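# Stack four magnet blocks from the heap into one tower

## Task

Take four of the magnet blocks from the pile and build one tidy, aligned tower with each block resting on the one below it. Then release the top block so that no gripper is still holding any part of the stack.

## Robot and tools

ROBOT. Two arms, left_arm and right_arm, each ending in a two-finger parallel gripper with its own wrist camera. In the scene frame the left base sits at (-0.001, +0.224, 0) m and the right base at (-0.033, -0.269, 0) m. Both are turned only slightly about z (quat_wxyz about (1, 0, 0, -0.003) and (1, 0, 0, -0.012)). A two-camera stand is fixed behind the arms.

FRAMES. Scene frame: origin at table-top height, halfway between the nominal bases. +x points out over the table, +y toward left_arm, +z up. Camera left/right is not the same as arm left/right. Each arm reports end_effector_position (metres) and end_effector_quat_wxyz in its own base frame. Fixed cameras and the table use the scene frame. Motion offsets run along the current Hand target's own axes, which are gripper axes: +z is the direction the fingers point, and the fingers open and close along y. end_effector_position is the point between the pads, just under 1 cm behind the tips.

COMMAND ROW. A row is 14 numbers, each in [-1, 1], always written for both arms: left dx, dy, dz, rx, ry, rz, opening, then right dx, dy, dz, rx, ry, rz, opening. The first six numbers of each arm are an offset from that arm's Hand target at the start of the action or move. They are not an absolute pose. 1.0 equals 0.6 m of travel or 180 degrees of turn. rx, ry, rz form a single rotation vector. All six at 0 means go back to, or stay at, the Hand target. Opening is absolute, not an offset: +1 is fully open (about 87 mm between pads), +0.5 about 69 mm, 0 about 43 mm, -0.5 about 18 mm, -1 closed. A 0 in the opening slot is a real command (half open). To leave a gripper unchanged, repeat its current command, which is shown under Tool commands.

TOOLS.
- execute_actions(actions, cameras): actions is a list of actions. Each action is a list of up to 15 rows, one per 1/30 s step, and a shorter list repeats its last row. Every row in an action is measured from that action's starting pose, so rows do not add up. Separate actions and calls do add up. An empty list returns the state plus images from all cameras.
- move(target, speed, blend, opening_speed, blocking, cameras): straight-line paths toward one row, or toward a list of up to 15 rows. Every row in the list counts from the same starting Hand targets. speed is m/s, from 0.002 to 2.9 (default 0.25), and turning is capped at twice that in rad/s. You can give one value or one per target. blend is in metres and rounds the corners of a list (default 0, which stops at each point). opening_speed is how fast the opening changes, per second on the -1..+1 scale, at least 0.2. With blocking=false the call returns after about 0.5 s while the motion keeps going. A move lasts at most 10 s, does not steer around obstacles, and ends with a "move:" line. That line gives the outcome (done, off_target, moving, held, fault) and any limits (paced means a commanded pose was clipped; held means a step was refused). done only means the arm reached its pose within 10 mm and 2 degrees. It does not mean nothing was touched.
- wait(seconds 0 to 10): the robot keeps its last command.
- stop(): brakes a running move.
- zoom_image(camera, region [x0, y0, x1, y1] in pixels, at most 504 by 504): enlarges part of the newest image from cam_head_left, cam_head_right (both 504x504), cam_left_wrist or cam_right_wrist (both 896x504).
- read_manual(section): licence texts only.
- finished_scene(scene: 1 or 2): ends the scene for good. Call it alone, only once the tower is standing and released.

RESULTS. Hand target is the pose you last commanded after clipping, and it is the base for the next offset. The real gripper often stops short of it or sags lower, especially far out. Check the position and tilt after each move, and add the remaining gap or correct the tilt as a fresh offset. Orientation commands are limited to 40 degrees from the measured one at each step. grip_measured reports finger position on the command scale. In Joint positions the last value per arm is the opening from 0 (closed) to 1 (open). Joint torques include the arm's own weight. Joint velocities may be omitted when all are within noise. MOTOR HOT appears at 75 °C. At 90 °C the arm folds up and does nothing more for the rest of the scene.

GRIPPING. Close to roughly 0.04 below the grip_measured value at first contact for a firm hold, and keep commanding that. Readings can be about 1 mm off.

AVOID. Do not drop blocks or let go of one while it is still moving. Keep approaches near contact slow, because faster and deeper contacts push harder. Nothing may leave the table. Keep the two grippers, their housings and wrist cameras from touching each other, and never close one gripper on the other's fingers. Do not put strain on the camera cables. Keep paths away from an arm's own base. Do not keep pressing toward poses the arm cannot reach, or hold stretched or loaded poses for long, since this heats the motors. An arm stopped by contact keeps pushing; send 0 offsets or a pose back from the contact to relieve it. Loose objects may be nudged from time to time, so recheck the stack before finishing.

Each tool is called after ">>>" as name(argument=value, ...), one argument or row to a line, values as JSON.

## Session

>>> execute_actions(
  actions=[],
)

Scene clock: 0.00 s.
left_arm: end_effector_position=(+0.3734, -0.0075, +0.0630) grip_measured=+0.970 end_effector_quat_wxyz=(+0.636, +0.020, +0.771, -0.030) | right_arm: end_effector_position=(+0.3731, -0.0172, +0.0748) grip_measured=+1.000 end_effector_quat_wxyz=(+0.643, +0.066, +0.759, -0.083)
Joint positions: left_arm=[0.026 1.591 0.238 1.161 0.098 -0.003 0.985] | right_arm=[0.095 1.562 0.251 1.142 0.306 0.01 1]
Joint velocities: within noise
Joint torques (N m): no reading
Motor temperatures (°C): left_arm=[27 29 26 28 27 29 28] | right_arm=[25 29 26 28 28 26 28]
Heat: left arm: 29 °C; right arm: 29 °C.
Hand target: left_arm +0.3757, -0.0074, +0.0675; +0.641, +0.020, +0.767, -0.030 | right_arm +0.3761, -0.0170, +0.0814; +0.651, +0.068, +0.752, -0.081
Tool commands: left_gripper/opening=+1.0 right_gripper/opening=+1.0

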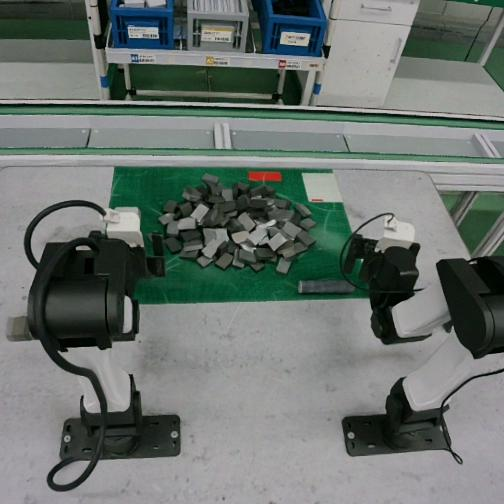

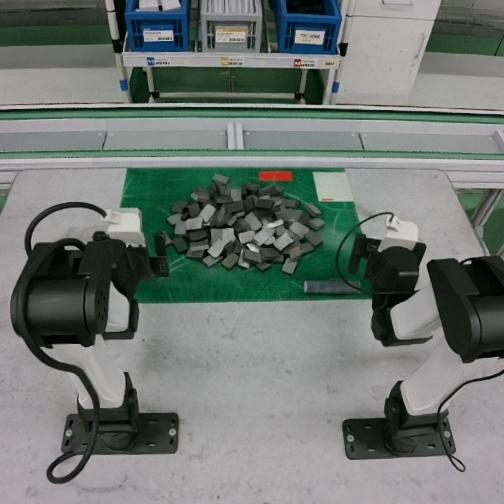

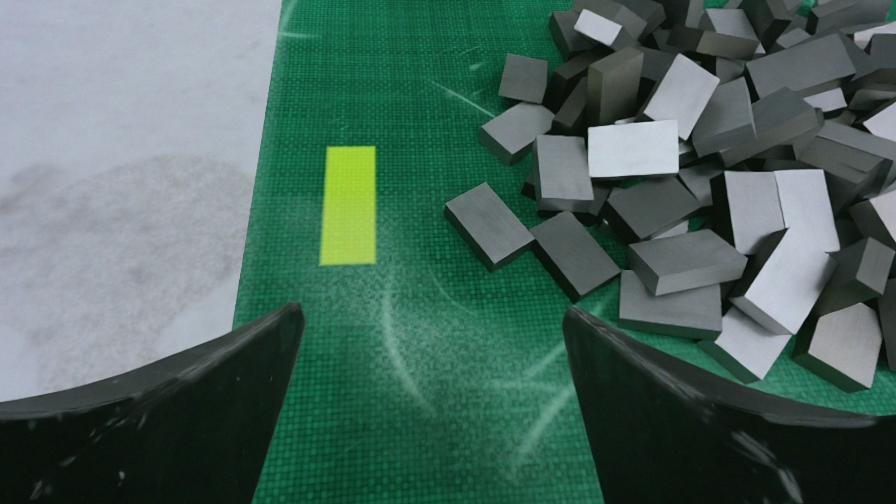

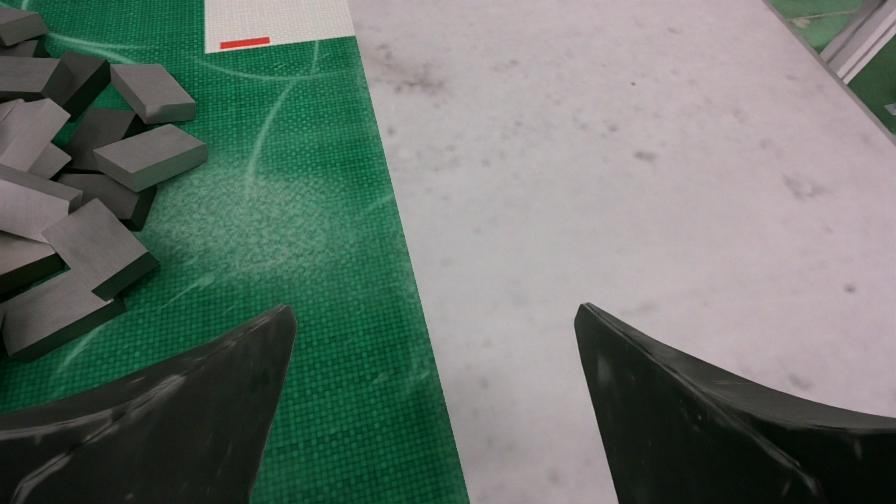

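>>> move(
  target=[-0.099,-0.018,0.0585,-0.144,0.426,-0.162,1,0,0,0,0,0,0,1],
  speed=0.6,
  cameras=["all"],
)

Scene clock: 4.00 s.
left_arm: end_effector_position=(+0.4163, -0.0198, +0.1158) grip_measured=+0.970 end_effector_quat_wxyz=(+0.012, -0.271, +0.963, +0.002) | right_arm: end_effector_position=(+0.3731, -0.0172, +0.0748) grip_measured=+1.000 end_effector_quat_wxyz=(+0.643, +0.066, +0.759, -0.083)
Joint positions: left_arm=[0 2.33 2.334 -1.554 -0.011 -0.549 0.985] | right_arm=[0.095 1.562 0.251 1.142 0.306 0.01 1]
Joint torques (N m): left_arm=[0.24 -13.96 8.02 0.26 0.03 0.04] | right_arm=[0.57 -4.77 4.51 1.73 -0.05 0.11]
Heat: left arm: 30 °C; right arm: 29 °C.
Hand target: left_arm +0.4199, -0.0202, +0.1199; +0.000, -0.276, +0.961, +0.000 | right_arm +0.3761, -0.0170, +0.0814; +0.651, +0.068, +0.752, -0.081
Off the commanded pose: left_arm 0.006 m, 2 deg | right_arm 0.007 m, 1 deg.
joint sent to its limit (left arm) — joint 4 (wrist pitch), lower limit. The joint targets still meet the commanded pose.
move: done

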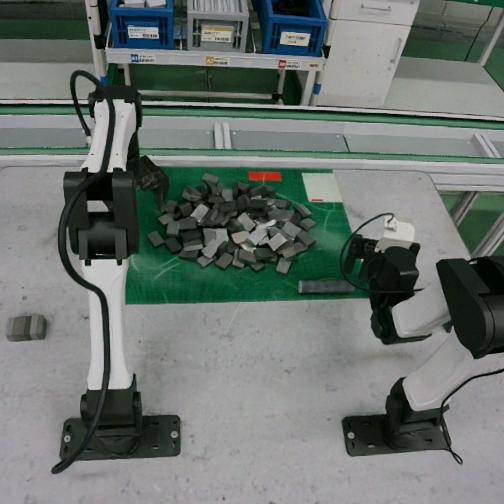

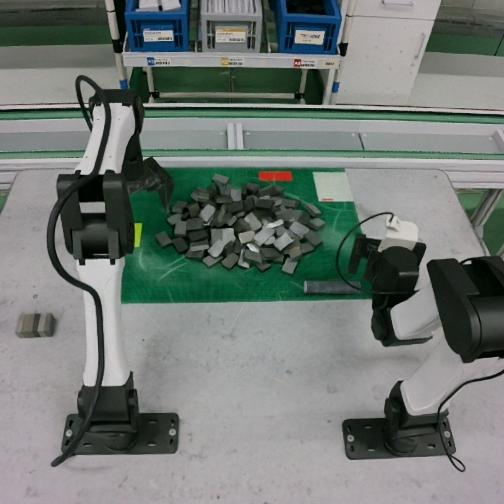

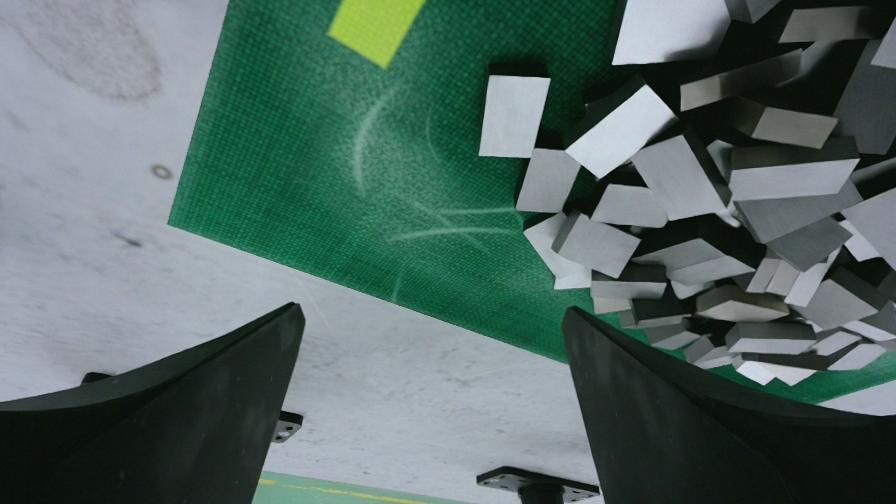

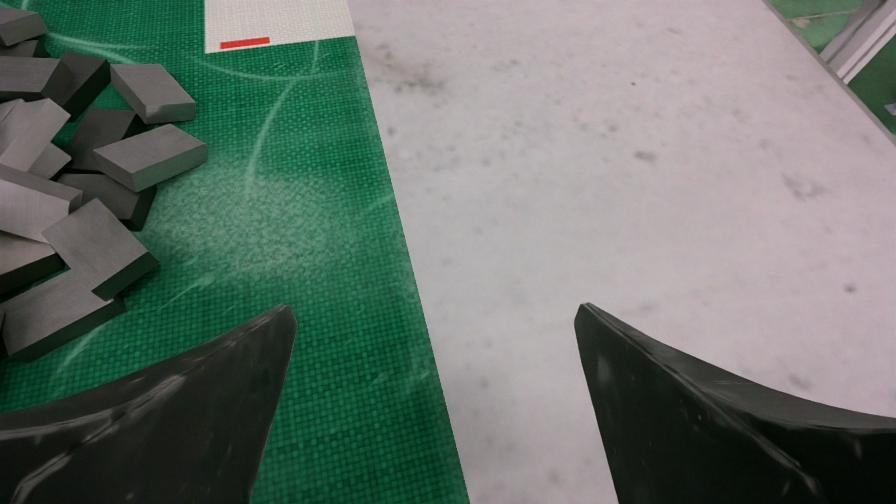

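>>> move(
  target=[-0.006,-0.059,0.12,0,0,0,0,0,0,0,0,0,0,1],
  speed=0.3,
  cameras=["cam_left_wrist"],
)

Scene clock: 5.97 s.
left_arm: end_effector_position=(+0.4359, -0.0468, +0.0466) grip_measured=+0.000 end_effector_quat_wxyz=(-0.010, -0.272, +0.962, +0.008) | right_arm: end_effector_position=(+0.3731, -0.0172, +0.0748) grip_measured=+1.000 end_effector_quat_wxyz=(+0.643, +0.066, +0.759, -0.083)
Joint positions: left_arm=[-0.056 2.468 2.296 -1.423 -0.008 -0.606 0.5] | right_arm=[0.095 1.562 0.251 1.142 0.306 0.01 1]
Joint torques (N m): left_arm=[-0.17 -15.99 6.22 0.41 -0.01 0.05] | right_arm=[0.57 -4.77 4.49 1.73 -0.05 0.11]
Heat: left arm: 31 °C; right arm: 30 °C.
Hand target: left_arm +0.4417, -0.0483, +0.0479; +0.000, -0.276, +0.961, +0.000 | right_arm +0.3761, -0.0170, +0.0814; +0.651, +0.068, +0.752, -0.081
Off the commanded pose: left_arm 0.006 m, 2 deg | right_arm 0.007 m, 1 deg.
move: done
Images, in order (width x height): cam_left_wrist 896x504.

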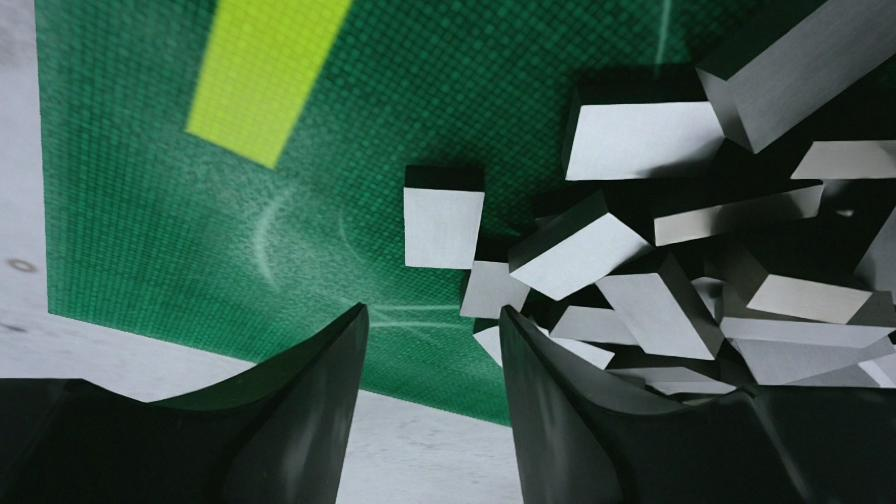

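>>> move(
  target=[-0.008,-0.007,0.057,0,0,0,0,0,0,0,0,0,0,1],
  speed=0.15,
  cameras=["cam_left_wrist"],
)

Scene clock: 7.20 s.
left_arm: end_effector_position=(+0.4457, -0.0473, +0.0250) grip_measured=+0.000 end_effector_quat_wxyz=(+0.002, -0.272, +0.962, +0.003) | right_arm: end_effector_position=(+0.3731, -0.0172, +0.0748) grip_measured=+1.000 end_effector_quat_wxyz=(+0.643, +0.066, +0.759, -0.083)
Joint positions: left_arm=[-0.056 2.485 2.246 -1.329 -0.007 -0.607 0.5] | right_arm=[0.095 1.562 0.251 1.142 0.306 0.01 1]
Joint torques (N m): left_arm=[-0.17 -14.53 4.57 0.59 -0.02 0.03] | right_arm=[0.55 -4.77 4.49 1.73 -0.05 0.11]
Heat: left arm: 32 °C; right arm: 30 °C.
Hand target: left_arm +0.4480, -0.0494, +0.0139; +0.000, -0.276, +0.961, +0.000 | right_arm +0.3761, -0.0170, +0.0814; +0.651, +0.068, +0.752, -0.081
Off the commanded pose: left_arm 0.012 m, 1 deg | right_arm 0.007 m, 1 deg.
move: off_target (left_arm)
Images, in order (width x height): cam_left_wrist 896x504.

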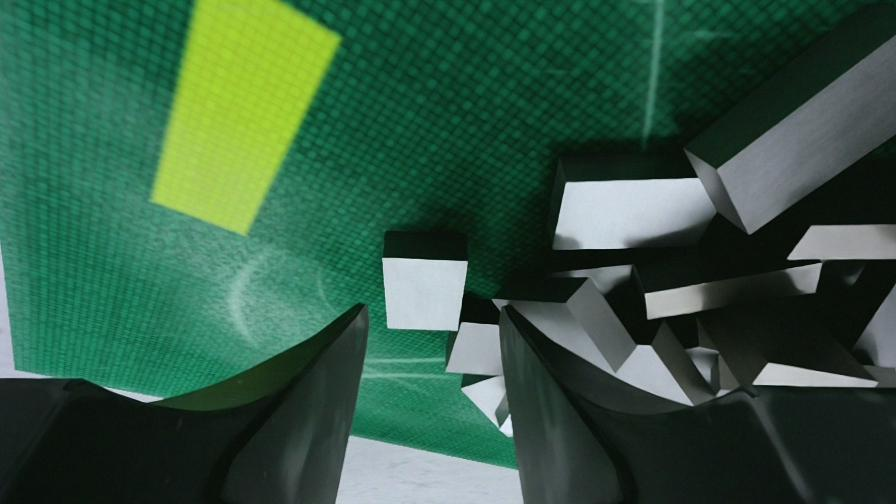

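>>> move(
  target=[
    [-0.003,0.002,-0.05,0,0,0,-0.2,0,0,0,0,0,0,1],
    [-0.011,0.004,0.005,0,0,0,-0.2,0,0,0,0,0,0,1],
  ],
  speed=0.15,
  cameras=["cam_left_wrist"],
)

Scene clock: 9.40 s.
left_arm: end_effector_position=(+0.4484, -0.0432, +0.0229) grip_measured=-0.200 end_effector_quat_wxyz=(-0.001, -0.276, +0.961, +0.004) | right_arm: end_effector_position=(+0.3731, -0.0172, +0.0748) grip_measured=+1.000 end_effector_quat_wxyz=(+0.643, +0.066, +0.759, -0.083)
Joint positions: left_arm=[-0.046 2.51 2.281 -1.347 -0.008 -0.605 0.4] | right_arm=[0.095 1.562 0.251 1.142 0.306 0.01 1]
Joint torques (N m): left_arm=[0.08 -14.52 4.57 0.66 -0.01 0.13] | right_arm=[0.57 -4.78 4.53 1.73 -0.05 0.11]
Motor temperatures (°C): left_arm=[27 34 27 29 27 29 28] | right_arm=[25 30 27 31 28 26 28]
Heat: left arm: 34 °C; right arm: 31 °C.
Hand target: left_arm +0.4523, -0.0439, +0.0108; +0.000, -0.276, +0.961, +0.000 | right_arm +0.3761, -0.0170, +0.0814; +0.651, +0.068, +0.752, -0.081
Off the commanded pose: left_arm 0.013 m, 1 deg | right_arm 0.007 m, 1 deg.
move: off_target (left_arm)
Images, in order (width x height): cam_left_wrist 896x504.

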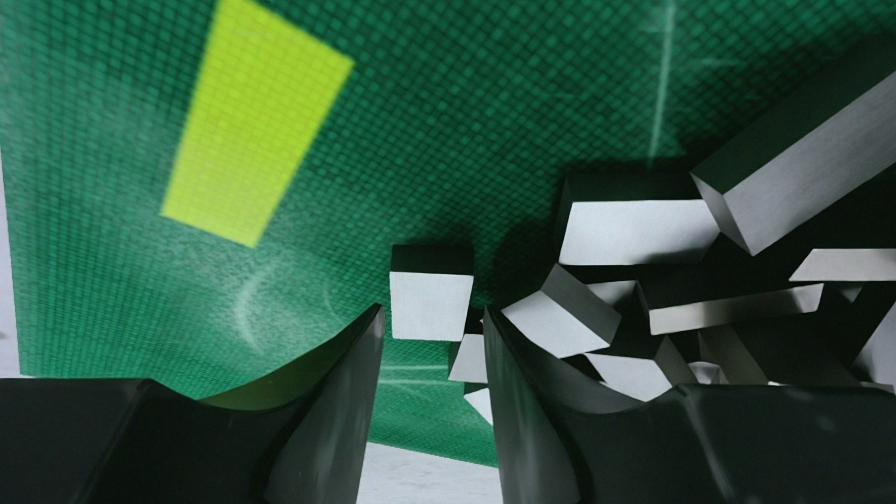

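>>> move(
  target=[0,0,-0.017,0,0,0,-0.42,0,0,0,0,0,0,1],
  speed=0.15,
  opening_speed=0.7,
  cameras=["cam_left_wrist"],
)

>>> zoom_image(
  camera="cam_left_wrist",
  region=[320, 200, 560, 400],
)

Scene clock: 10.53 s.
left_arm: end_effector_position=(+0.4505, -0.0433, +0.0226) grip_measured=-0.420 end_effector_quat_wxyz=(+0.003, -0.276, +0.961, +0.003) | right_arm: end_effector_position=(+0.3731, -0.0172, +0.0748) grip_measured=+1.000 end_effector_quat_wxyz=(+0.643, +0.066, +0.759, -0.083)
Joint positions: left_arm=[-0.046 2.51 2.281 -1.338 -0.008 -0.605 0.29] | right_arm=[0.095 1.562 0.251 1.142 0.306 0.01 1]
Joint torques (N m): left_arm=[0.01 -14.64 7.6 0.23 -0.01 0.12] | right_arm=[0.57 -4.77 4.49 1.73 -0.05 0.11]
Heat: left arm: 34 °C; right arm: 31 °C.
Hand target: left_arm +0.4523, -0.0439, +0.0210; +0.000, -0.276, +0.961, +0.000 | right_arm +0.3761, -0.0170, +0.0814; +0.651, +0.068, +0.752, -0.081
Off the commanded pose: left_arm 0.002 m, 1 deg | right_arm 0.007 m, 1 deg.
move: done
Images, in order (width x height): cam_left_wrist 896x504.

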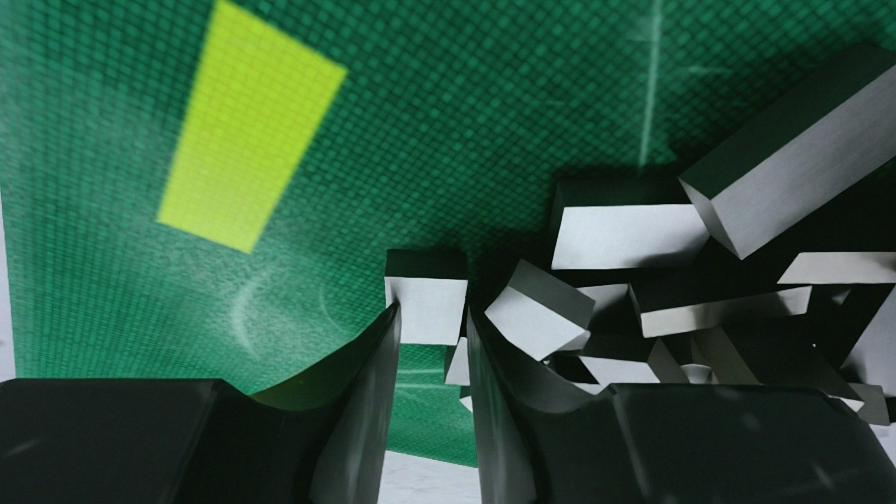

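Scaled by 2.100 from the camera's 896x504 image, which has a finer 1280x720 frame.

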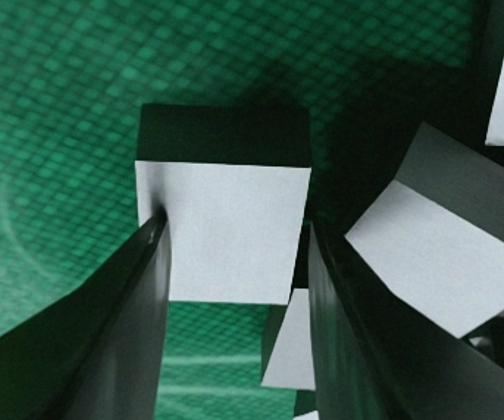

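>>> move(
  target=[
    [0,0,-0.04,0,0,0,-0.2,0,0,0,0,0,0,1],
    [-0.015,0.0045,-0.03,0,0,0,-0.2,0,0,0,0,0,0,1],
    [-0.015,0.0045,0.018,0,0,0,-0.2,0,0,0,0,0,0,1],
  ],
  speed=0.15,
  cameras=["cam_left_wrist"],
)

>>> zoom_image(
  camera="cam_left_wrist",
  region=[320, 200, 560, 400],
)

Scene clock: 13.57 s.
left_arm: end_effector_position=(+0.4543, -0.0365, +0.0155) grip_measured=-0.200 end_effector_quat_wxyz=(-0.006, -0.277, +0.961, +0.006) | right_arm: end_effector_position=(+0.3731, -0.0172, +0.0748) grip_measured=+1.000 end_effector_quat_wxyz=(+0.643, +0.066, +0.759, -0.083)
Joint positions: left_arm=[-0.032 2.567 2.358 -1.377 -0.008 -0.594 0.4] | right_arm=[0.095 1.562 0.251 1.142 0.306 0.01 1]
Joint torques (N m): left_arm=[0.05 -16.38 4.53 0.58 -0.01 0.15] | right_arm=[0.55 -4.79 4.51 1.73 -0.05 0.11]
Heat: left arm: 36 °C; right arm: 31 °C.
Hand target: left_arm +0.4586, -0.0369, +0.0103; +0.000, -0.276, +0.961, +0.000 | right_arm +0.3761, -0.0170, +0.0814; +0.651, +0.068, +0.752, -0.081
Off the commanded pose: left_arm 0.007 m, 1 deg | right_arm 0.007 m, 1 deg.
move: done
Images, in order (width x height): cam_left_wrist 896x504.

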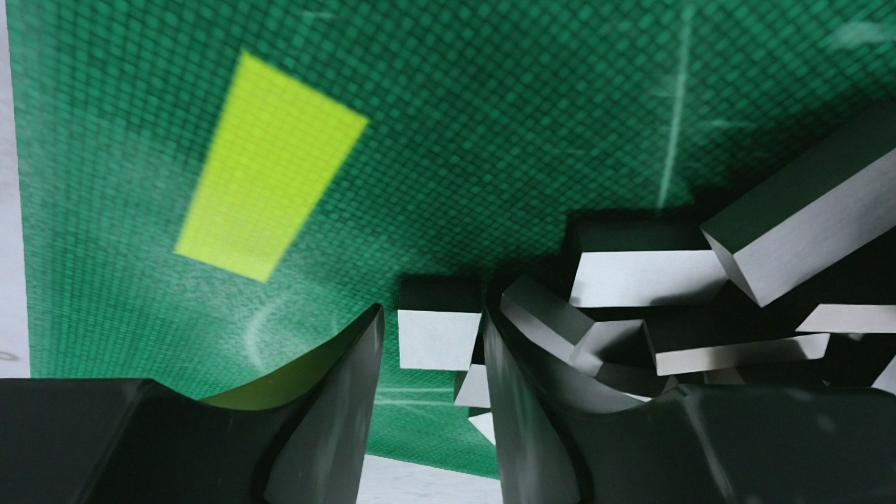

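Scaled by 2.100 from the camera's 896x504 image, which has a finer 1280x720 frame.

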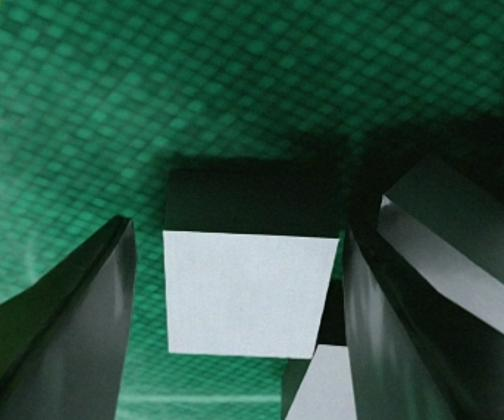

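>>> move(
  target=[0,0.002,0,0,0,0,-0.45,0,0,0,0,0,0,1],
  speed=0.15,
  opening_speed=0.6,
  cameras=["cam_left_wrist"],
)

>>> zoom_image(
  camera="cam_left_wrist",
  region=[320, 200, 560, 400],
)

Scene clock: 14.40 s.
left_arm: end_effector_position=(+0.4575, -0.0365, +0.0146) grip_measured=-0.366 end_effector_quat_wxyz=(+0.000, -0.277, +0.961, +0.004) | right_arm: end_effector_position=(+0.3731, -0.0172, +0.0748) grip_measured=+1.000 end_effector_quat_wxyz=(+0.643, +0.066, +0.759, -0.083)
Joint positions: left_arm=[-0.032 2.567 2.356 -1.363 -0.008 -0.593 0.317] | right_arm=[0.095 1.562 0.251 1.142 0.306 0.01 1]
Joint torques (N m): left_arm=[0.23 -16.79 4.04 0.53 -0.01 0.16] | right_arm=[0.57 -4.77 4.49 1.73 -0.05 0.11]
Heat: left arm: 37 °C; right arm: 32 °C.
Hand target: left_arm +0.4579, -0.0359, +0.0103; +0.000, -0.276, +0.961, +0.000 | right_arm +0.3761, -0.0170, +0.0814; +0.651, +0.068, +0.752, -0.081
Off the commanded pose: left_arm 0.004 m, 1 deg | right_arm 0.007 m, 1 deg.
move: done
Images, in order (width x height): cam_left_wrist 896x504.

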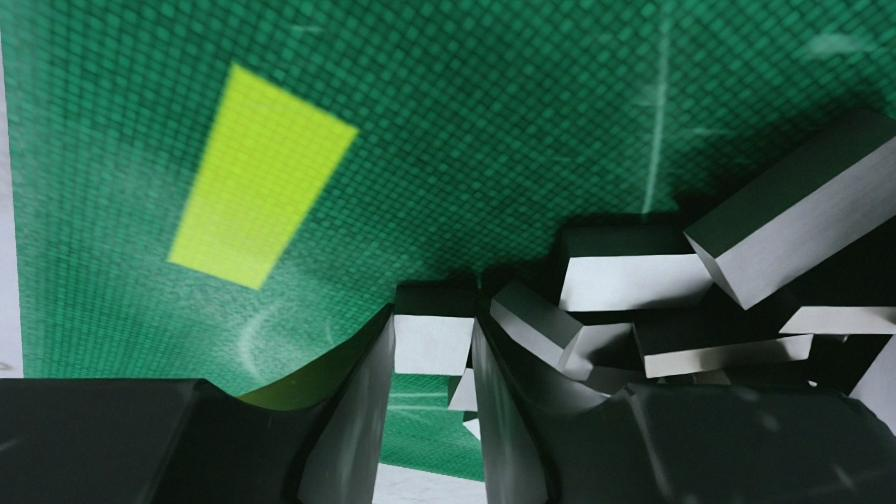

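Scaled by 2.100 from the camera's 896x504 image, which has a finer 1280x720 frame.

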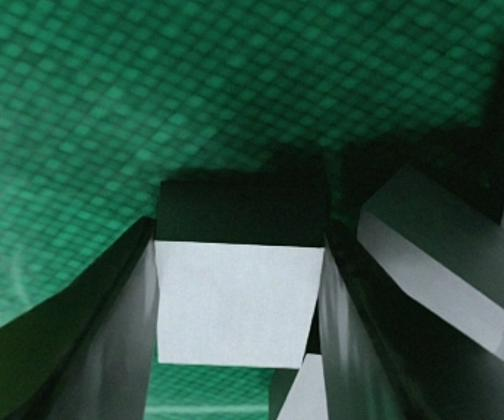

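>>> move(
  target=[
    [0,0,-0.07,0,0,0,-0.45,0,0,0,0,0,0,1],
    [-0.025,0.1,-0.05,0,0,0,-0.45,0,0,0,0,0,0,1],
    [-0.025,0.1,0.002,0,0,0,-0.45,0,0,0,0,0,0,1],
  ],
  speed=[0.15,0.2,0.1],
  blend=[0.01,0.005,0],
  cameras=["cam_left_wrist","cam_head_left"],
)

>>> zoom_image(
  camera="cam_left_wrist",
  region=[320, 200, 560, 400],
)

Scene clock: 16.40 s.
left_arm: end_effector_position=(+0.4284, +0.0270, +0.0134) grip_measured=-0.366 end_effector_quat_wxyz=(-0.025, -0.283, +0.959, +0.005) | right_arm: end_effector_position=(+0.3731, -0.0172, +0.0748) grip_measured=+1.000 end_effector_quat_wxyz=(+0.643, +0.066, +0.759, -0.083)
Joint positions: left_arm=[0.106 2.471 2.165 -1.314 -0.001 -0.468 0.317] | right_arm=[0.095 1.562 0.251 1.142 0.306 0.01 1]
Joint torques (N m): left_arm=[-1.03 -16.84 3.62 0.85 -0.05 0.13] | right_arm=[0.55 -4.78 4.51 1.73 -0.05 0.11]
Motor temperatures (°C): left_arm=[27 39 28 29 27 29 28] | right_arm=[25 30 28 32 28 26 28]
Heat: left arm: 39 °C; right arm: 32 °C.
Hand target: left_arm +0.4388, +0.0230, +0.0090; +0.000, -0.276, +0.961, +0.000 | right_arm +0.3761, -0.0170, +0.0814; +0.651, +0.068, +0.752, -0.081
Off the commanded pose: left_arm 0.012 m, 3 deg | right_arm 0.007 m, 1 deg.
move: off_target (left_arm)
Images, in order (width x height): cam_head_left 504x504, cam_left_wrist 896x504.

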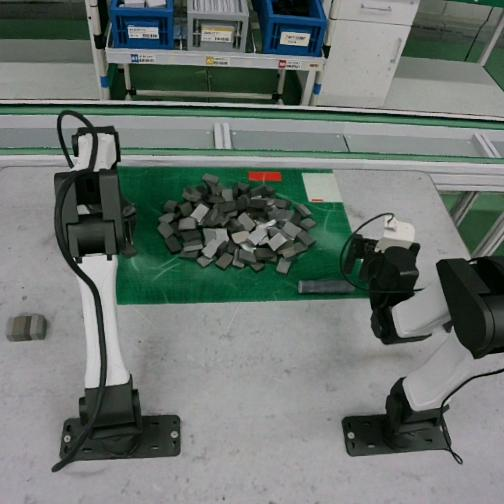

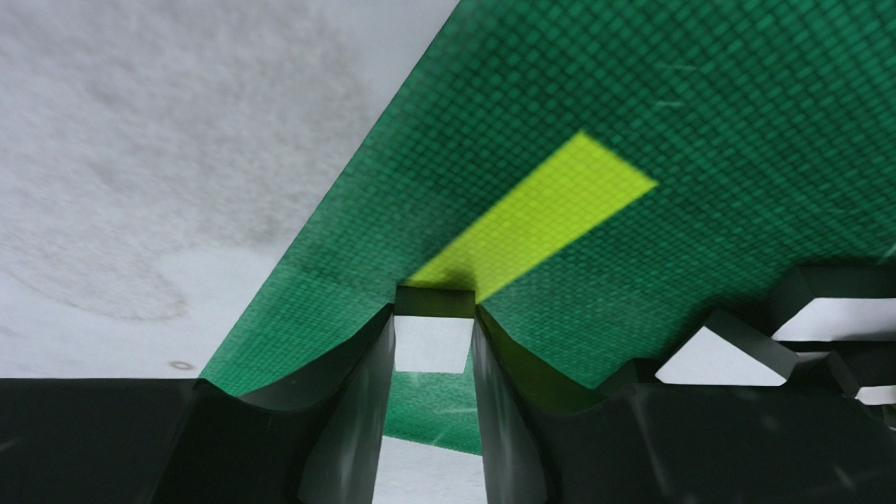

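Scaled by 2.100 from the camera's 896x504 image, which has a finer 1280x720 frame.

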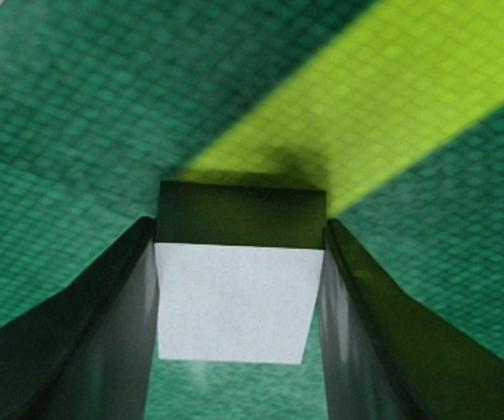

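>>> move(
  target=[
    [0,0,-0.005,0,0,0,-0.15,0,0,0,0,0,0,1],
    [0,0,-0.14,0,0,0,-0.1,0,0,0,0,0,0,1],
  ],
  speed=[0.1,0.25],
  opening_speed=1.0,
  cameras=["cam_left_wrist"],
)

Scene clock: 18.97 s.
left_arm: end_effector_position=(+0.4384, +0.0264, +0.0874) grip_measured=-0.100 end_effector_quat_wxyz=(+0.008, -0.281, +0.960, -0.001) | right_arm: end_effector_position=(+0.3731, -0.0172, +0.0748) grip_measured=+1.000 end_effector_quat_wxyz=(+0.643, +0.066, +0.759, -0.083)
Joint positions: left_arm=[0.102 2.471 2.471 -1.554 -0.001 -0.468 0.45] | right_arm=[0.095 1.562 0.251 1.142 0.306 0.01 1]
Joint torques (N m): left_arm=[-0.64 -16.27 6.61 0.24 -0.05 0.13] | right_arm=[0.57 -4.78 4.49 1.73 -0.05 0.11]
Heat: left arm: 40 °C; right arm: 32 °C.
Hand target: left_arm +0.4388, +0.0231, +0.0930; +0.000, -0.276, +0.961, +0.000 | right_arm +0.3761, -0.0170, +0.0814; +0.651, +0.068, +0.752, -0.081
Off the commanded pose: left_arm 0.007 m, 1 deg | right_arm 0.007 m, 1 deg.
joint sent to its limit (left arm) — joint 4 (wrist pitch), lower limit. The joint targets still meet the commanded pose.
move: done
Images, in order (width x height): cam_left_wrist 896x504.

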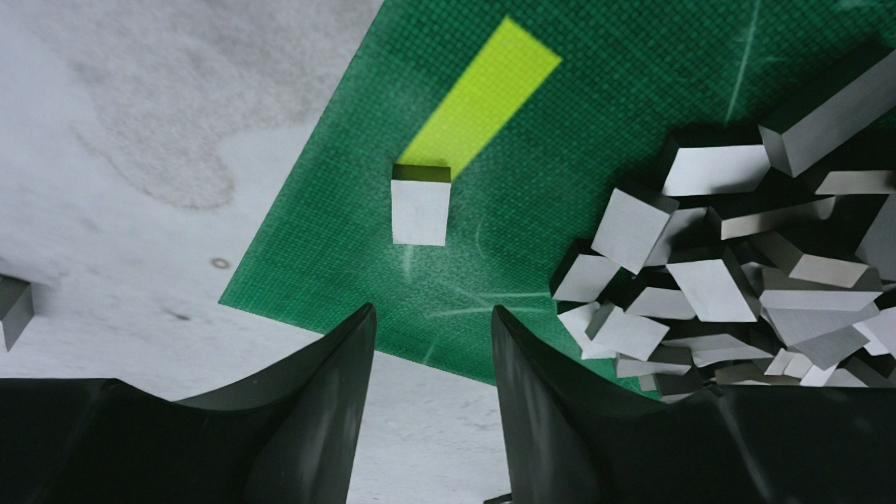

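>>> move(
  target=[0.162,-0.199,-0.178,0.062,-0.216,0.171,1,0,0,0,0,0,0,1],
  speed=0.5,
  cameras=["cam_left_wrist"],
)

>>> zoom_image(
  camera="cam_left_wrist",
  region=[200, 0, 700, 320],
)

Scene clock: 21.50 s.
left_arm: end_effector_position=(+0.4195, -0.1341, +0.1927) grip_measured=+0.970 end_effector_quat_wxyz=(+0.327, +0.001, +0.945, -0.005) | right_arm: end_effector_position=(+0.3731, -0.0172, +0.0748) grip_measured=+1.000 end_effector_quat_wxyz=(+0.643, +0.066, +0.759, -0.083)
Joint positions: left_arm=[-0.368 1.786 1.723 -0.873 -0.215 -0.294 0.985] | right_arm=[0.095 1.562 0.251 1.142 0.306 0.01 1]
Joint torques (N m): left_arm=[0.1 -13.3 5.15 1.66 -0.33 0.13] | right_arm=[0.55 -4.78 4.51 1.73 -0.06 0.11]
Heat: left arm: 41 °C; right arm: 33 °C.
Hand target: left_arm +0.4198, -0.1296, +0.1998; +0.341, +0.000, +0.940, +0.000 | right_arm +0.3761, -0.0170, +0.0814; +0.651, +0.068, +0.752, -0.081
Off the commanded pose: left_arm 0.009 m, 2 deg | right_arm 0.007 m, 1 deg.
move: done
Images, in order (width x height): cam_left_wrist 896x504.

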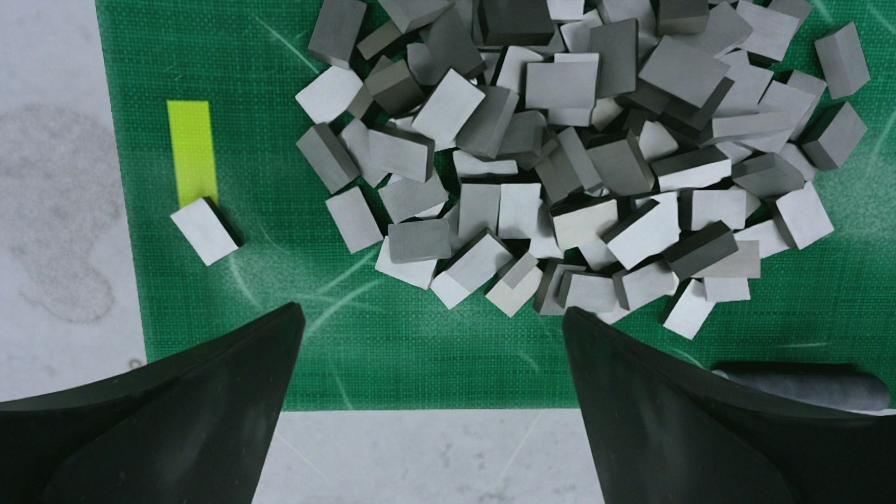

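Scaled by 1.008 from the camera's 896x504 image, which has a finer 1280x720 frame.

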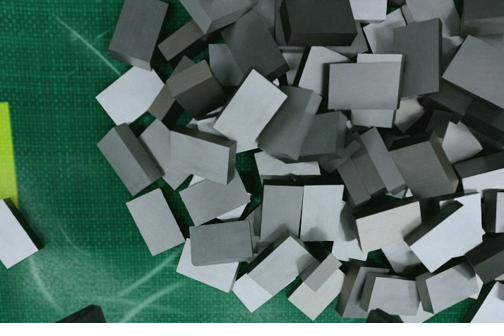

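>>> move(
  target=[0.152,0.077,0.187,-0.0435,0.219,-0.12,-0.1,0,0,0,0,0,0,1],
  speed=0.5,
  cameras=["cam_left_wrist"],
)

Scene clock: 24.10 s.
left_arm: end_effector_position=(+0.4185, -0.0797, +0.0520) grip_measured=-0.100 end_effector_quat_wxyz=(-0.002, -0.192, +0.981, +0.007) | right_arm: end_effector_position=(+0.3731, -0.0172, +0.0748) grip_measured=+1.000 end_effector_quat_wxyz=(+0.643, +0.066, +0.759, -0.083)
Joint positions: left_arm=[-0.144 2.381 2.164 -1.362 -0.012 -0.53 0.45] | right_arm=[0.095 1.562 0.251 1.142 0.306 0.01 1]
Joint torques (N m): left_arm=[-0.18 -14.43 8.02 0.22 0.03 0.04] | right_arm=[0.55 -4.78 4.49 1.73 -0.05 0.11]
Heat: left arm: 41 °C; right arm: 33 °C.
Hand target: left_arm +0.4219, -0.0835, +0.0553; +0.000, -0.195, +0.981, +0.000 | right_arm +0.3761, -0.0170, +0.0814; +0.651, +0.068, +0.752, -0.081
Off the commanded pose: left_arm 0.006 m, 1 deg | right_arm 0.007 m, 1 deg.
move: done
Images, in order (width x height): cam_left_wrist 896x504.

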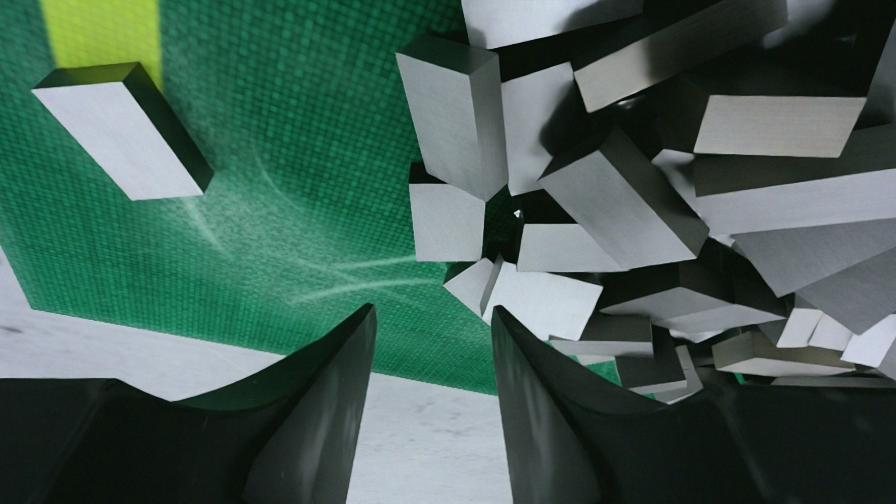

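>>> move(
  target=[-0.003,-0.009,0.045,0,0,0,-0.2,0,0,0,0,0,0,1],
  speed=0.2,
  cameras=["cam_left_wrist"],
)

>>> zoom_image(
  camera="cam_left_wrist",
  region=[320, 200, 560, 400],
)

Scene clock: 25.43 s.
left_arm: end_effector_position=(+0.4267, -0.0812, +0.0364) grip_measured=-0.200 end_effector_quat_wxyz=(+0.006, -0.196, +0.981, +0.004) | right_arm: end_effector_position=(+0.3731, -0.0172, +0.0748) grip_measured=+1.000 end_effector_quat_wxyz=(+0.643, +0.066, +0.759, -0.083)
Joint positions: left_arm=[-0.144 2.404 2.146 -1.305 -0.012 -0.537 0.4] | right_arm=[0.095 1.562 0.251 1.142 0.306 0.01 1]
Joint torques (N m): left_arm=[-0.88 -14.57 4.77 0.5 0.02 0.04] | right_arm=[0.58 -4.77 4.51 1.73 -0.05 0.11]
Heat: left arm: 42 °C; right arm: 33 °C.
Hand target: left_arm +0.4256, -0.0878, +0.0283; +0.000, -0.195, +0.981, +0.000 | right_arm +0.3761, -0.0170, +0.0814; +0.651, +0.068, +0.752, -0.081
Off the commanded pose: left_arm 0.010 m, 1 deg | right_arm 0.007 m, 1 deg.
move: done
Images, in order (width x height): cam_left_wrist 896x504.

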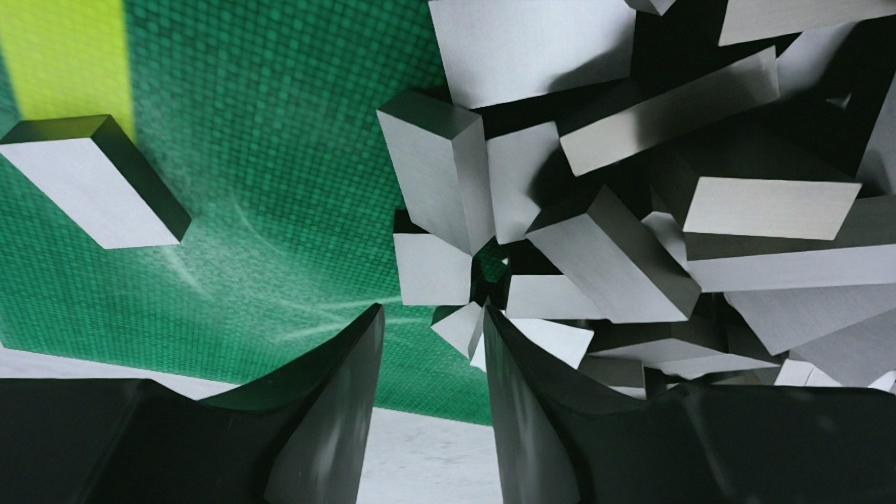

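Scaled by 2.100 from the camera's 896x504 image, which has a finer 1280x720 frame.

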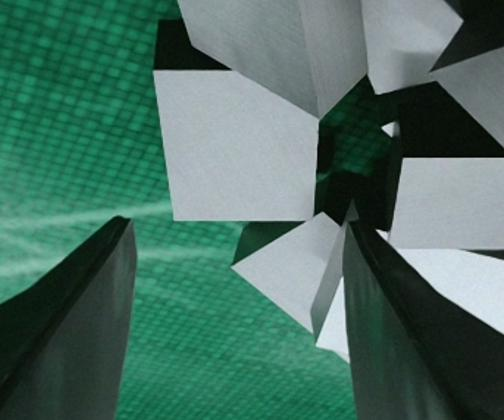

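>>> move(
  target=[0.0,0.007,0.034,0,0,0,-0.2,0,0,0,0,0,0,1],
  speed=0.15,
  cameras=["cam_left_wrist"],
)

>>> zoom_image(
  camera="cam_left_wrist",
  region=[320, 200, 560, 400],
)

Scene clock: 26.70 s.
left_arm: end_effector_position=(+0.4253, -0.0811, +0.0155) grip_measured=-0.200 end_effector_quat_wxyz=(+0.006, -0.196, +0.981, +0.004) | right_arm: end_effector_position=(+0.3731, -0.0172, +0.0748) grip_measured=+1.000 end_effector_quat_wxyz=(+0.643, +0.066, +0.759, -0.083)
Joint positions: left_arm=[-0.144 2.404 2.063 -1.222 -0.012 -0.538 0.4] | right_arm=[0.095 1.562 0.251 1.142 0.306 0.01 1]
Joint torques (N m): left_arm=[-0.29 -14.63 4.56 0.5 0.03 0.1] | right_arm=[0.57 -4.78 4.51 1.73 -0.05 0.11]
Heat: left arm: 42 °C; right arm: 33 °C.
Hand target: left_arm +0.4240, -0.0839, +0.0079; +0.000, -0.195, +0.981, +0.000 | right_arm +0.3761, -0.0170, +0.0814; +0.651, +0.068, +0.752, -0.081
Off the commanded pose: left_arm 0.008 m, 1 deg | right_arm 0.007 m, 1 deg.
move: done
Images, in order (width x height): cam_left_wrist 896x504.

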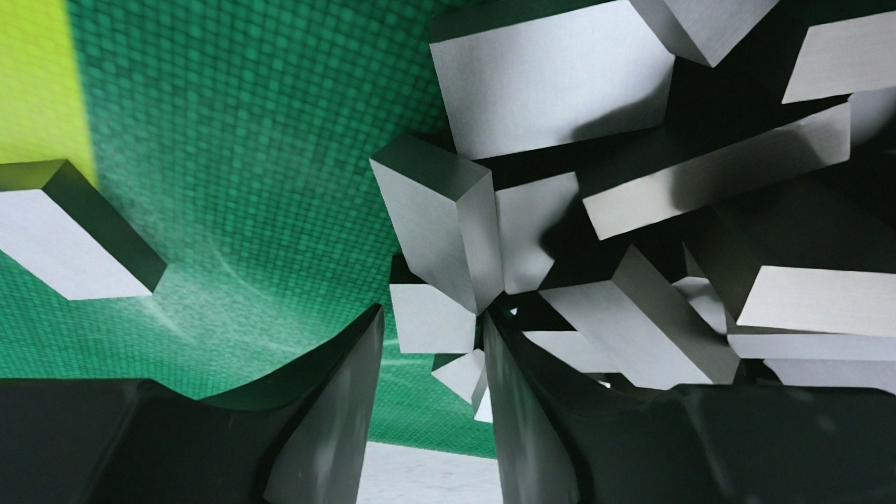

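Scaled by 2.100 from the camera's 896x504 image, which has a finer 1280x720 frame.

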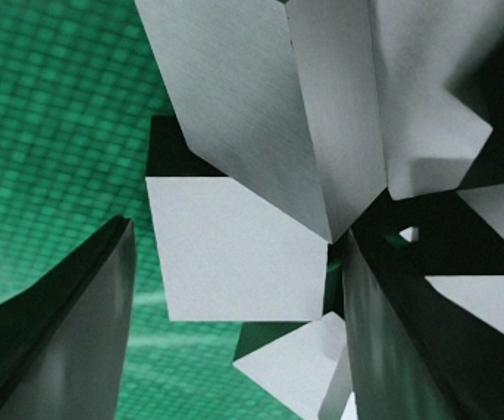

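>>> move(
  target=[
    [0,0.0,0,0,0,0,-0.45,0,0,0,0,0,0,1],
    [-0.004,0.02,-0.1,0,0,0,-0.45,0,0,0,0,0,0,1],
  ],
  speed=0.15,
  opening_speed=0.6,
  cameras=["cam_left_wrist"],
)

>>> zoom_image(
  camera="cam_left_wrist",
  region=[320, 200, 560, 400],
)

Scene clock: 28.80 s.
left_arm: end_effector_position=(+0.4168, -0.0714, +0.0516) grip_measured=-0.368 end_effector_quat_wxyz=(-0.015, -0.197, +0.980, +0.011) | right_arm: end_effector_position=(+0.3731, -0.0172, +0.0748) grip_measured=+1.000 end_effector_quat_wxyz=(+0.643, +0.066, +0.759, -0.083)
Joint positions: left_arm=[-0.125 2.404 2.199 -1.402 -0.011 -0.521 0.316] | right_arm=[0.095 1.562 0.251 1.142 0.306 0.01 1]
Joint torques (N m): left_arm=[0.23 -17.5 8.13 0.04 0.02 0.19] | right_arm=[0.57 -4.78 4.52 1.73 -0.05 0.11]
Heat: left arm: 43 °C; right arm: 33 °C.
Hand target: left_arm +0.4217, -0.0719, +0.0679; +0.000, -0.195, +0.981, +0.000 | right_arm +0.3761, -0.0170, +0.0814; +0.651, +0.068, +0.752, -0.081
Off the commanded pose: left_arm 0.017 m, 2 deg | right_arm 0.007 m, 1 deg.
move: off_target (left_arm)
Images, in order (width x height): cam_left_wrist 896x504.

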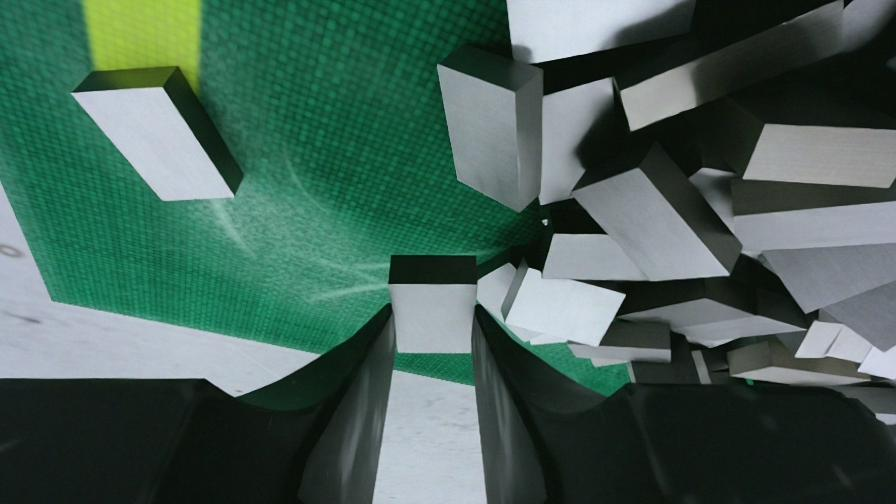

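Scaled by 2.100 from the camera's 896x504 image, which has a finer 1280x720 frame.

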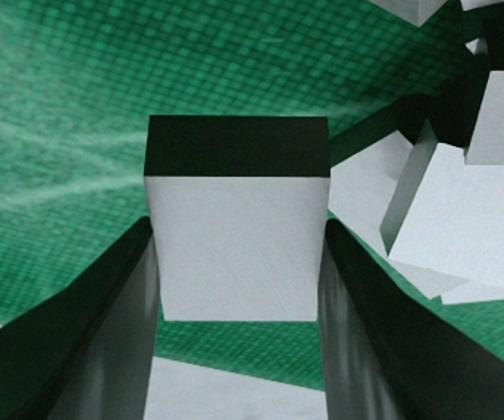

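>>> move(
  target=[-0.0658,0.1443,0.03,0,0,-0.039,-0.45,0,0,0,0,0,0,1],
  speed=0.25,
  cameras=["cam_left_wrist"],
)

>>> zoom_image(
  camera="cam_left_wrist",
  region=[320, 200, 560, 400],
)

Scene clock: 30.93 s.
left_arm: end_effector_position=(+0.4217, +0.0249, +0.0422) grip_measured=-0.368 end_effector_quat_wxyz=(-0.014, -0.260, +0.966, +0.006) | right_arm: end_effector_position=(+0.3731, -0.0172, +0.0748) grip_measured=+1.000 end_effector_quat_wxyz=(+0.643, +0.066, +0.759, -0.083)
Joint positions: left_arm=[0.097 2.403 2.16 -1.358 -0.007 -0.429 0.316] | right_arm=[0.095 1.562 0.251 1.142 0.306 0.01 1]
Joint torques (N m): left_arm=[-0.24 -17.62 5.31 0.38 0 0.2] | right_arm=[0.55 -4.79 4.51 1.73 -0.05 0.11]
Motor temperatures (°C): left_arm=[27 45 29 29 27 29 29] | right_arm=[25 30 29 34 28 26 28]
Heat: left arm: 45 °C; right arm: 34 °C.
Hand target: left_arm +0.4250, +0.0232, +0.0498; +0.000, -0.254, +0.967, +0.000 | right_arm +0.3761, -0.0170, +0.0814; +0.651, +0.068, +0.752, -0.081
Off the commanded pose: left_arm 0.009 m, 2 deg | right_arm 0.007 m, 1 deg.
move: done
Images, in order (width x height): cam_left_wrist 896x504.

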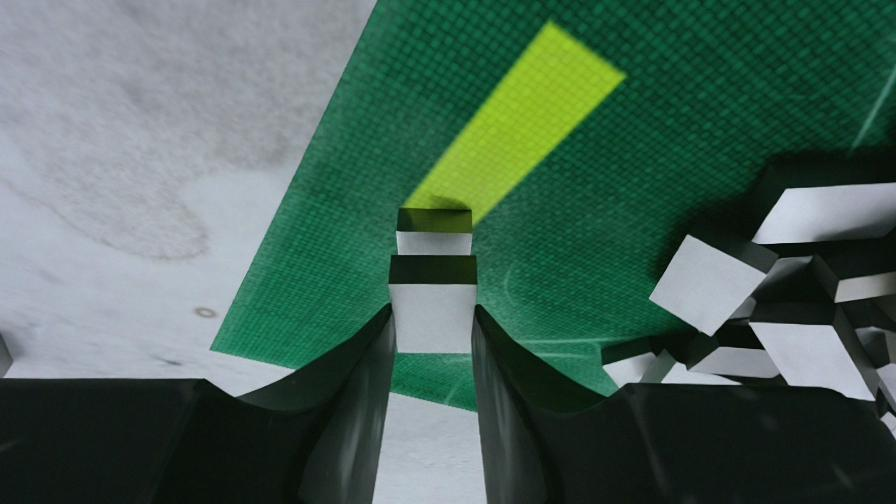

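Scaled by 2.100 from the camera's 896x504 image, which has a finer 1280x720 frame.

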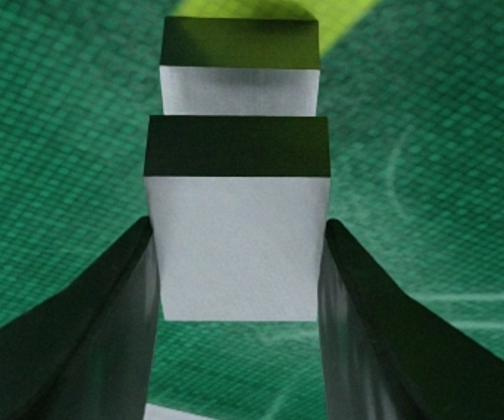

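>>> move(
  target=[0.01,0,0.017,0,0,0,-0.45,0,0,0,0,0,0,1],
  speed=0.15,
  cameras=["cam_left_wrist"],
)

>>> zoom_image(
  camera="cam_left_wrist",
  region=[320, 200, 560, 400],
)

Scene clock: 32.17 s.
left_arm: end_effector_position=(+0.4162, +0.0243, +0.0268) grip_measured=-0.368 end_effector_quat_wxyz=(-0.020, -0.260, +0.965, +0.007) | right_arm: end_effector_position=(+0.3731, -0.0172, +0.0748) grip_measured=+1.000 end_effector_quat_wxyz=(+0.643, +0.066, +0.759, -0.083)
Joint positions: left_arm=[0.097 2.394 2.08 -1.3 -0.007 -0.428 0.316] | right_arm=[0.095 1.562 0.251 1.142 0.306 0.01 1]
Joint torques (N m): left_arm=[-0.76 -19.4 4.46 0.38 -0.01 0.13] | right_arm=[0.55 -4.77 4.51 1.73 -0.05 0.11]
Heat: left arm: 45 °C; right arm: 34 °C.
Hand target: left_arm +0.4198, +0.0202, +0.0396; +0.000, -0.254, +0.967, +0.000 | right_arm +0.3761, -0.0170, +0.0814; +0.651, +0.068, +0.752, -0.081
Off the commanded pose: left_arm 0.014 m, 3 deg | right_arm 0.007 m, 1 deg.
move: off_target (left_arm)
Images, in order (width x height): cam_left_wrist 896x504.

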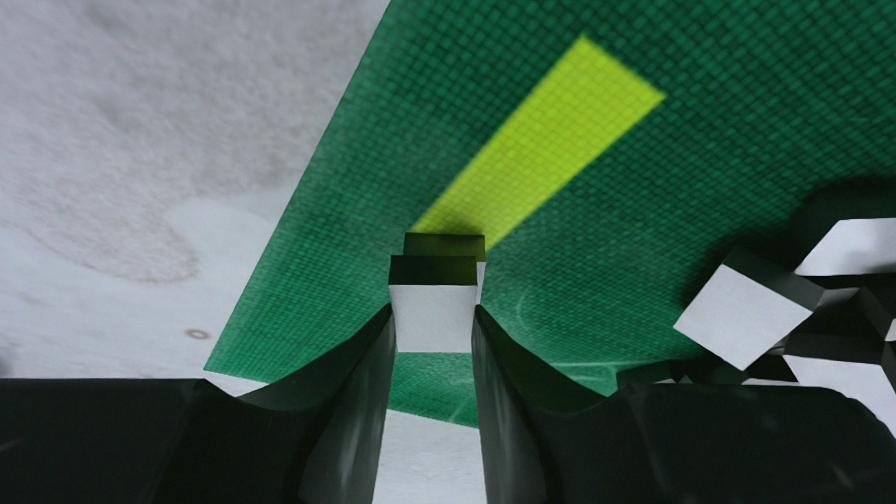

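Scaled by 2.100 from the camera's 896x504 image, which has a finer 1280x720 frame.

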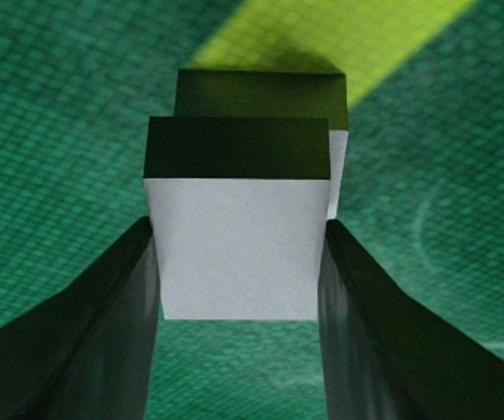

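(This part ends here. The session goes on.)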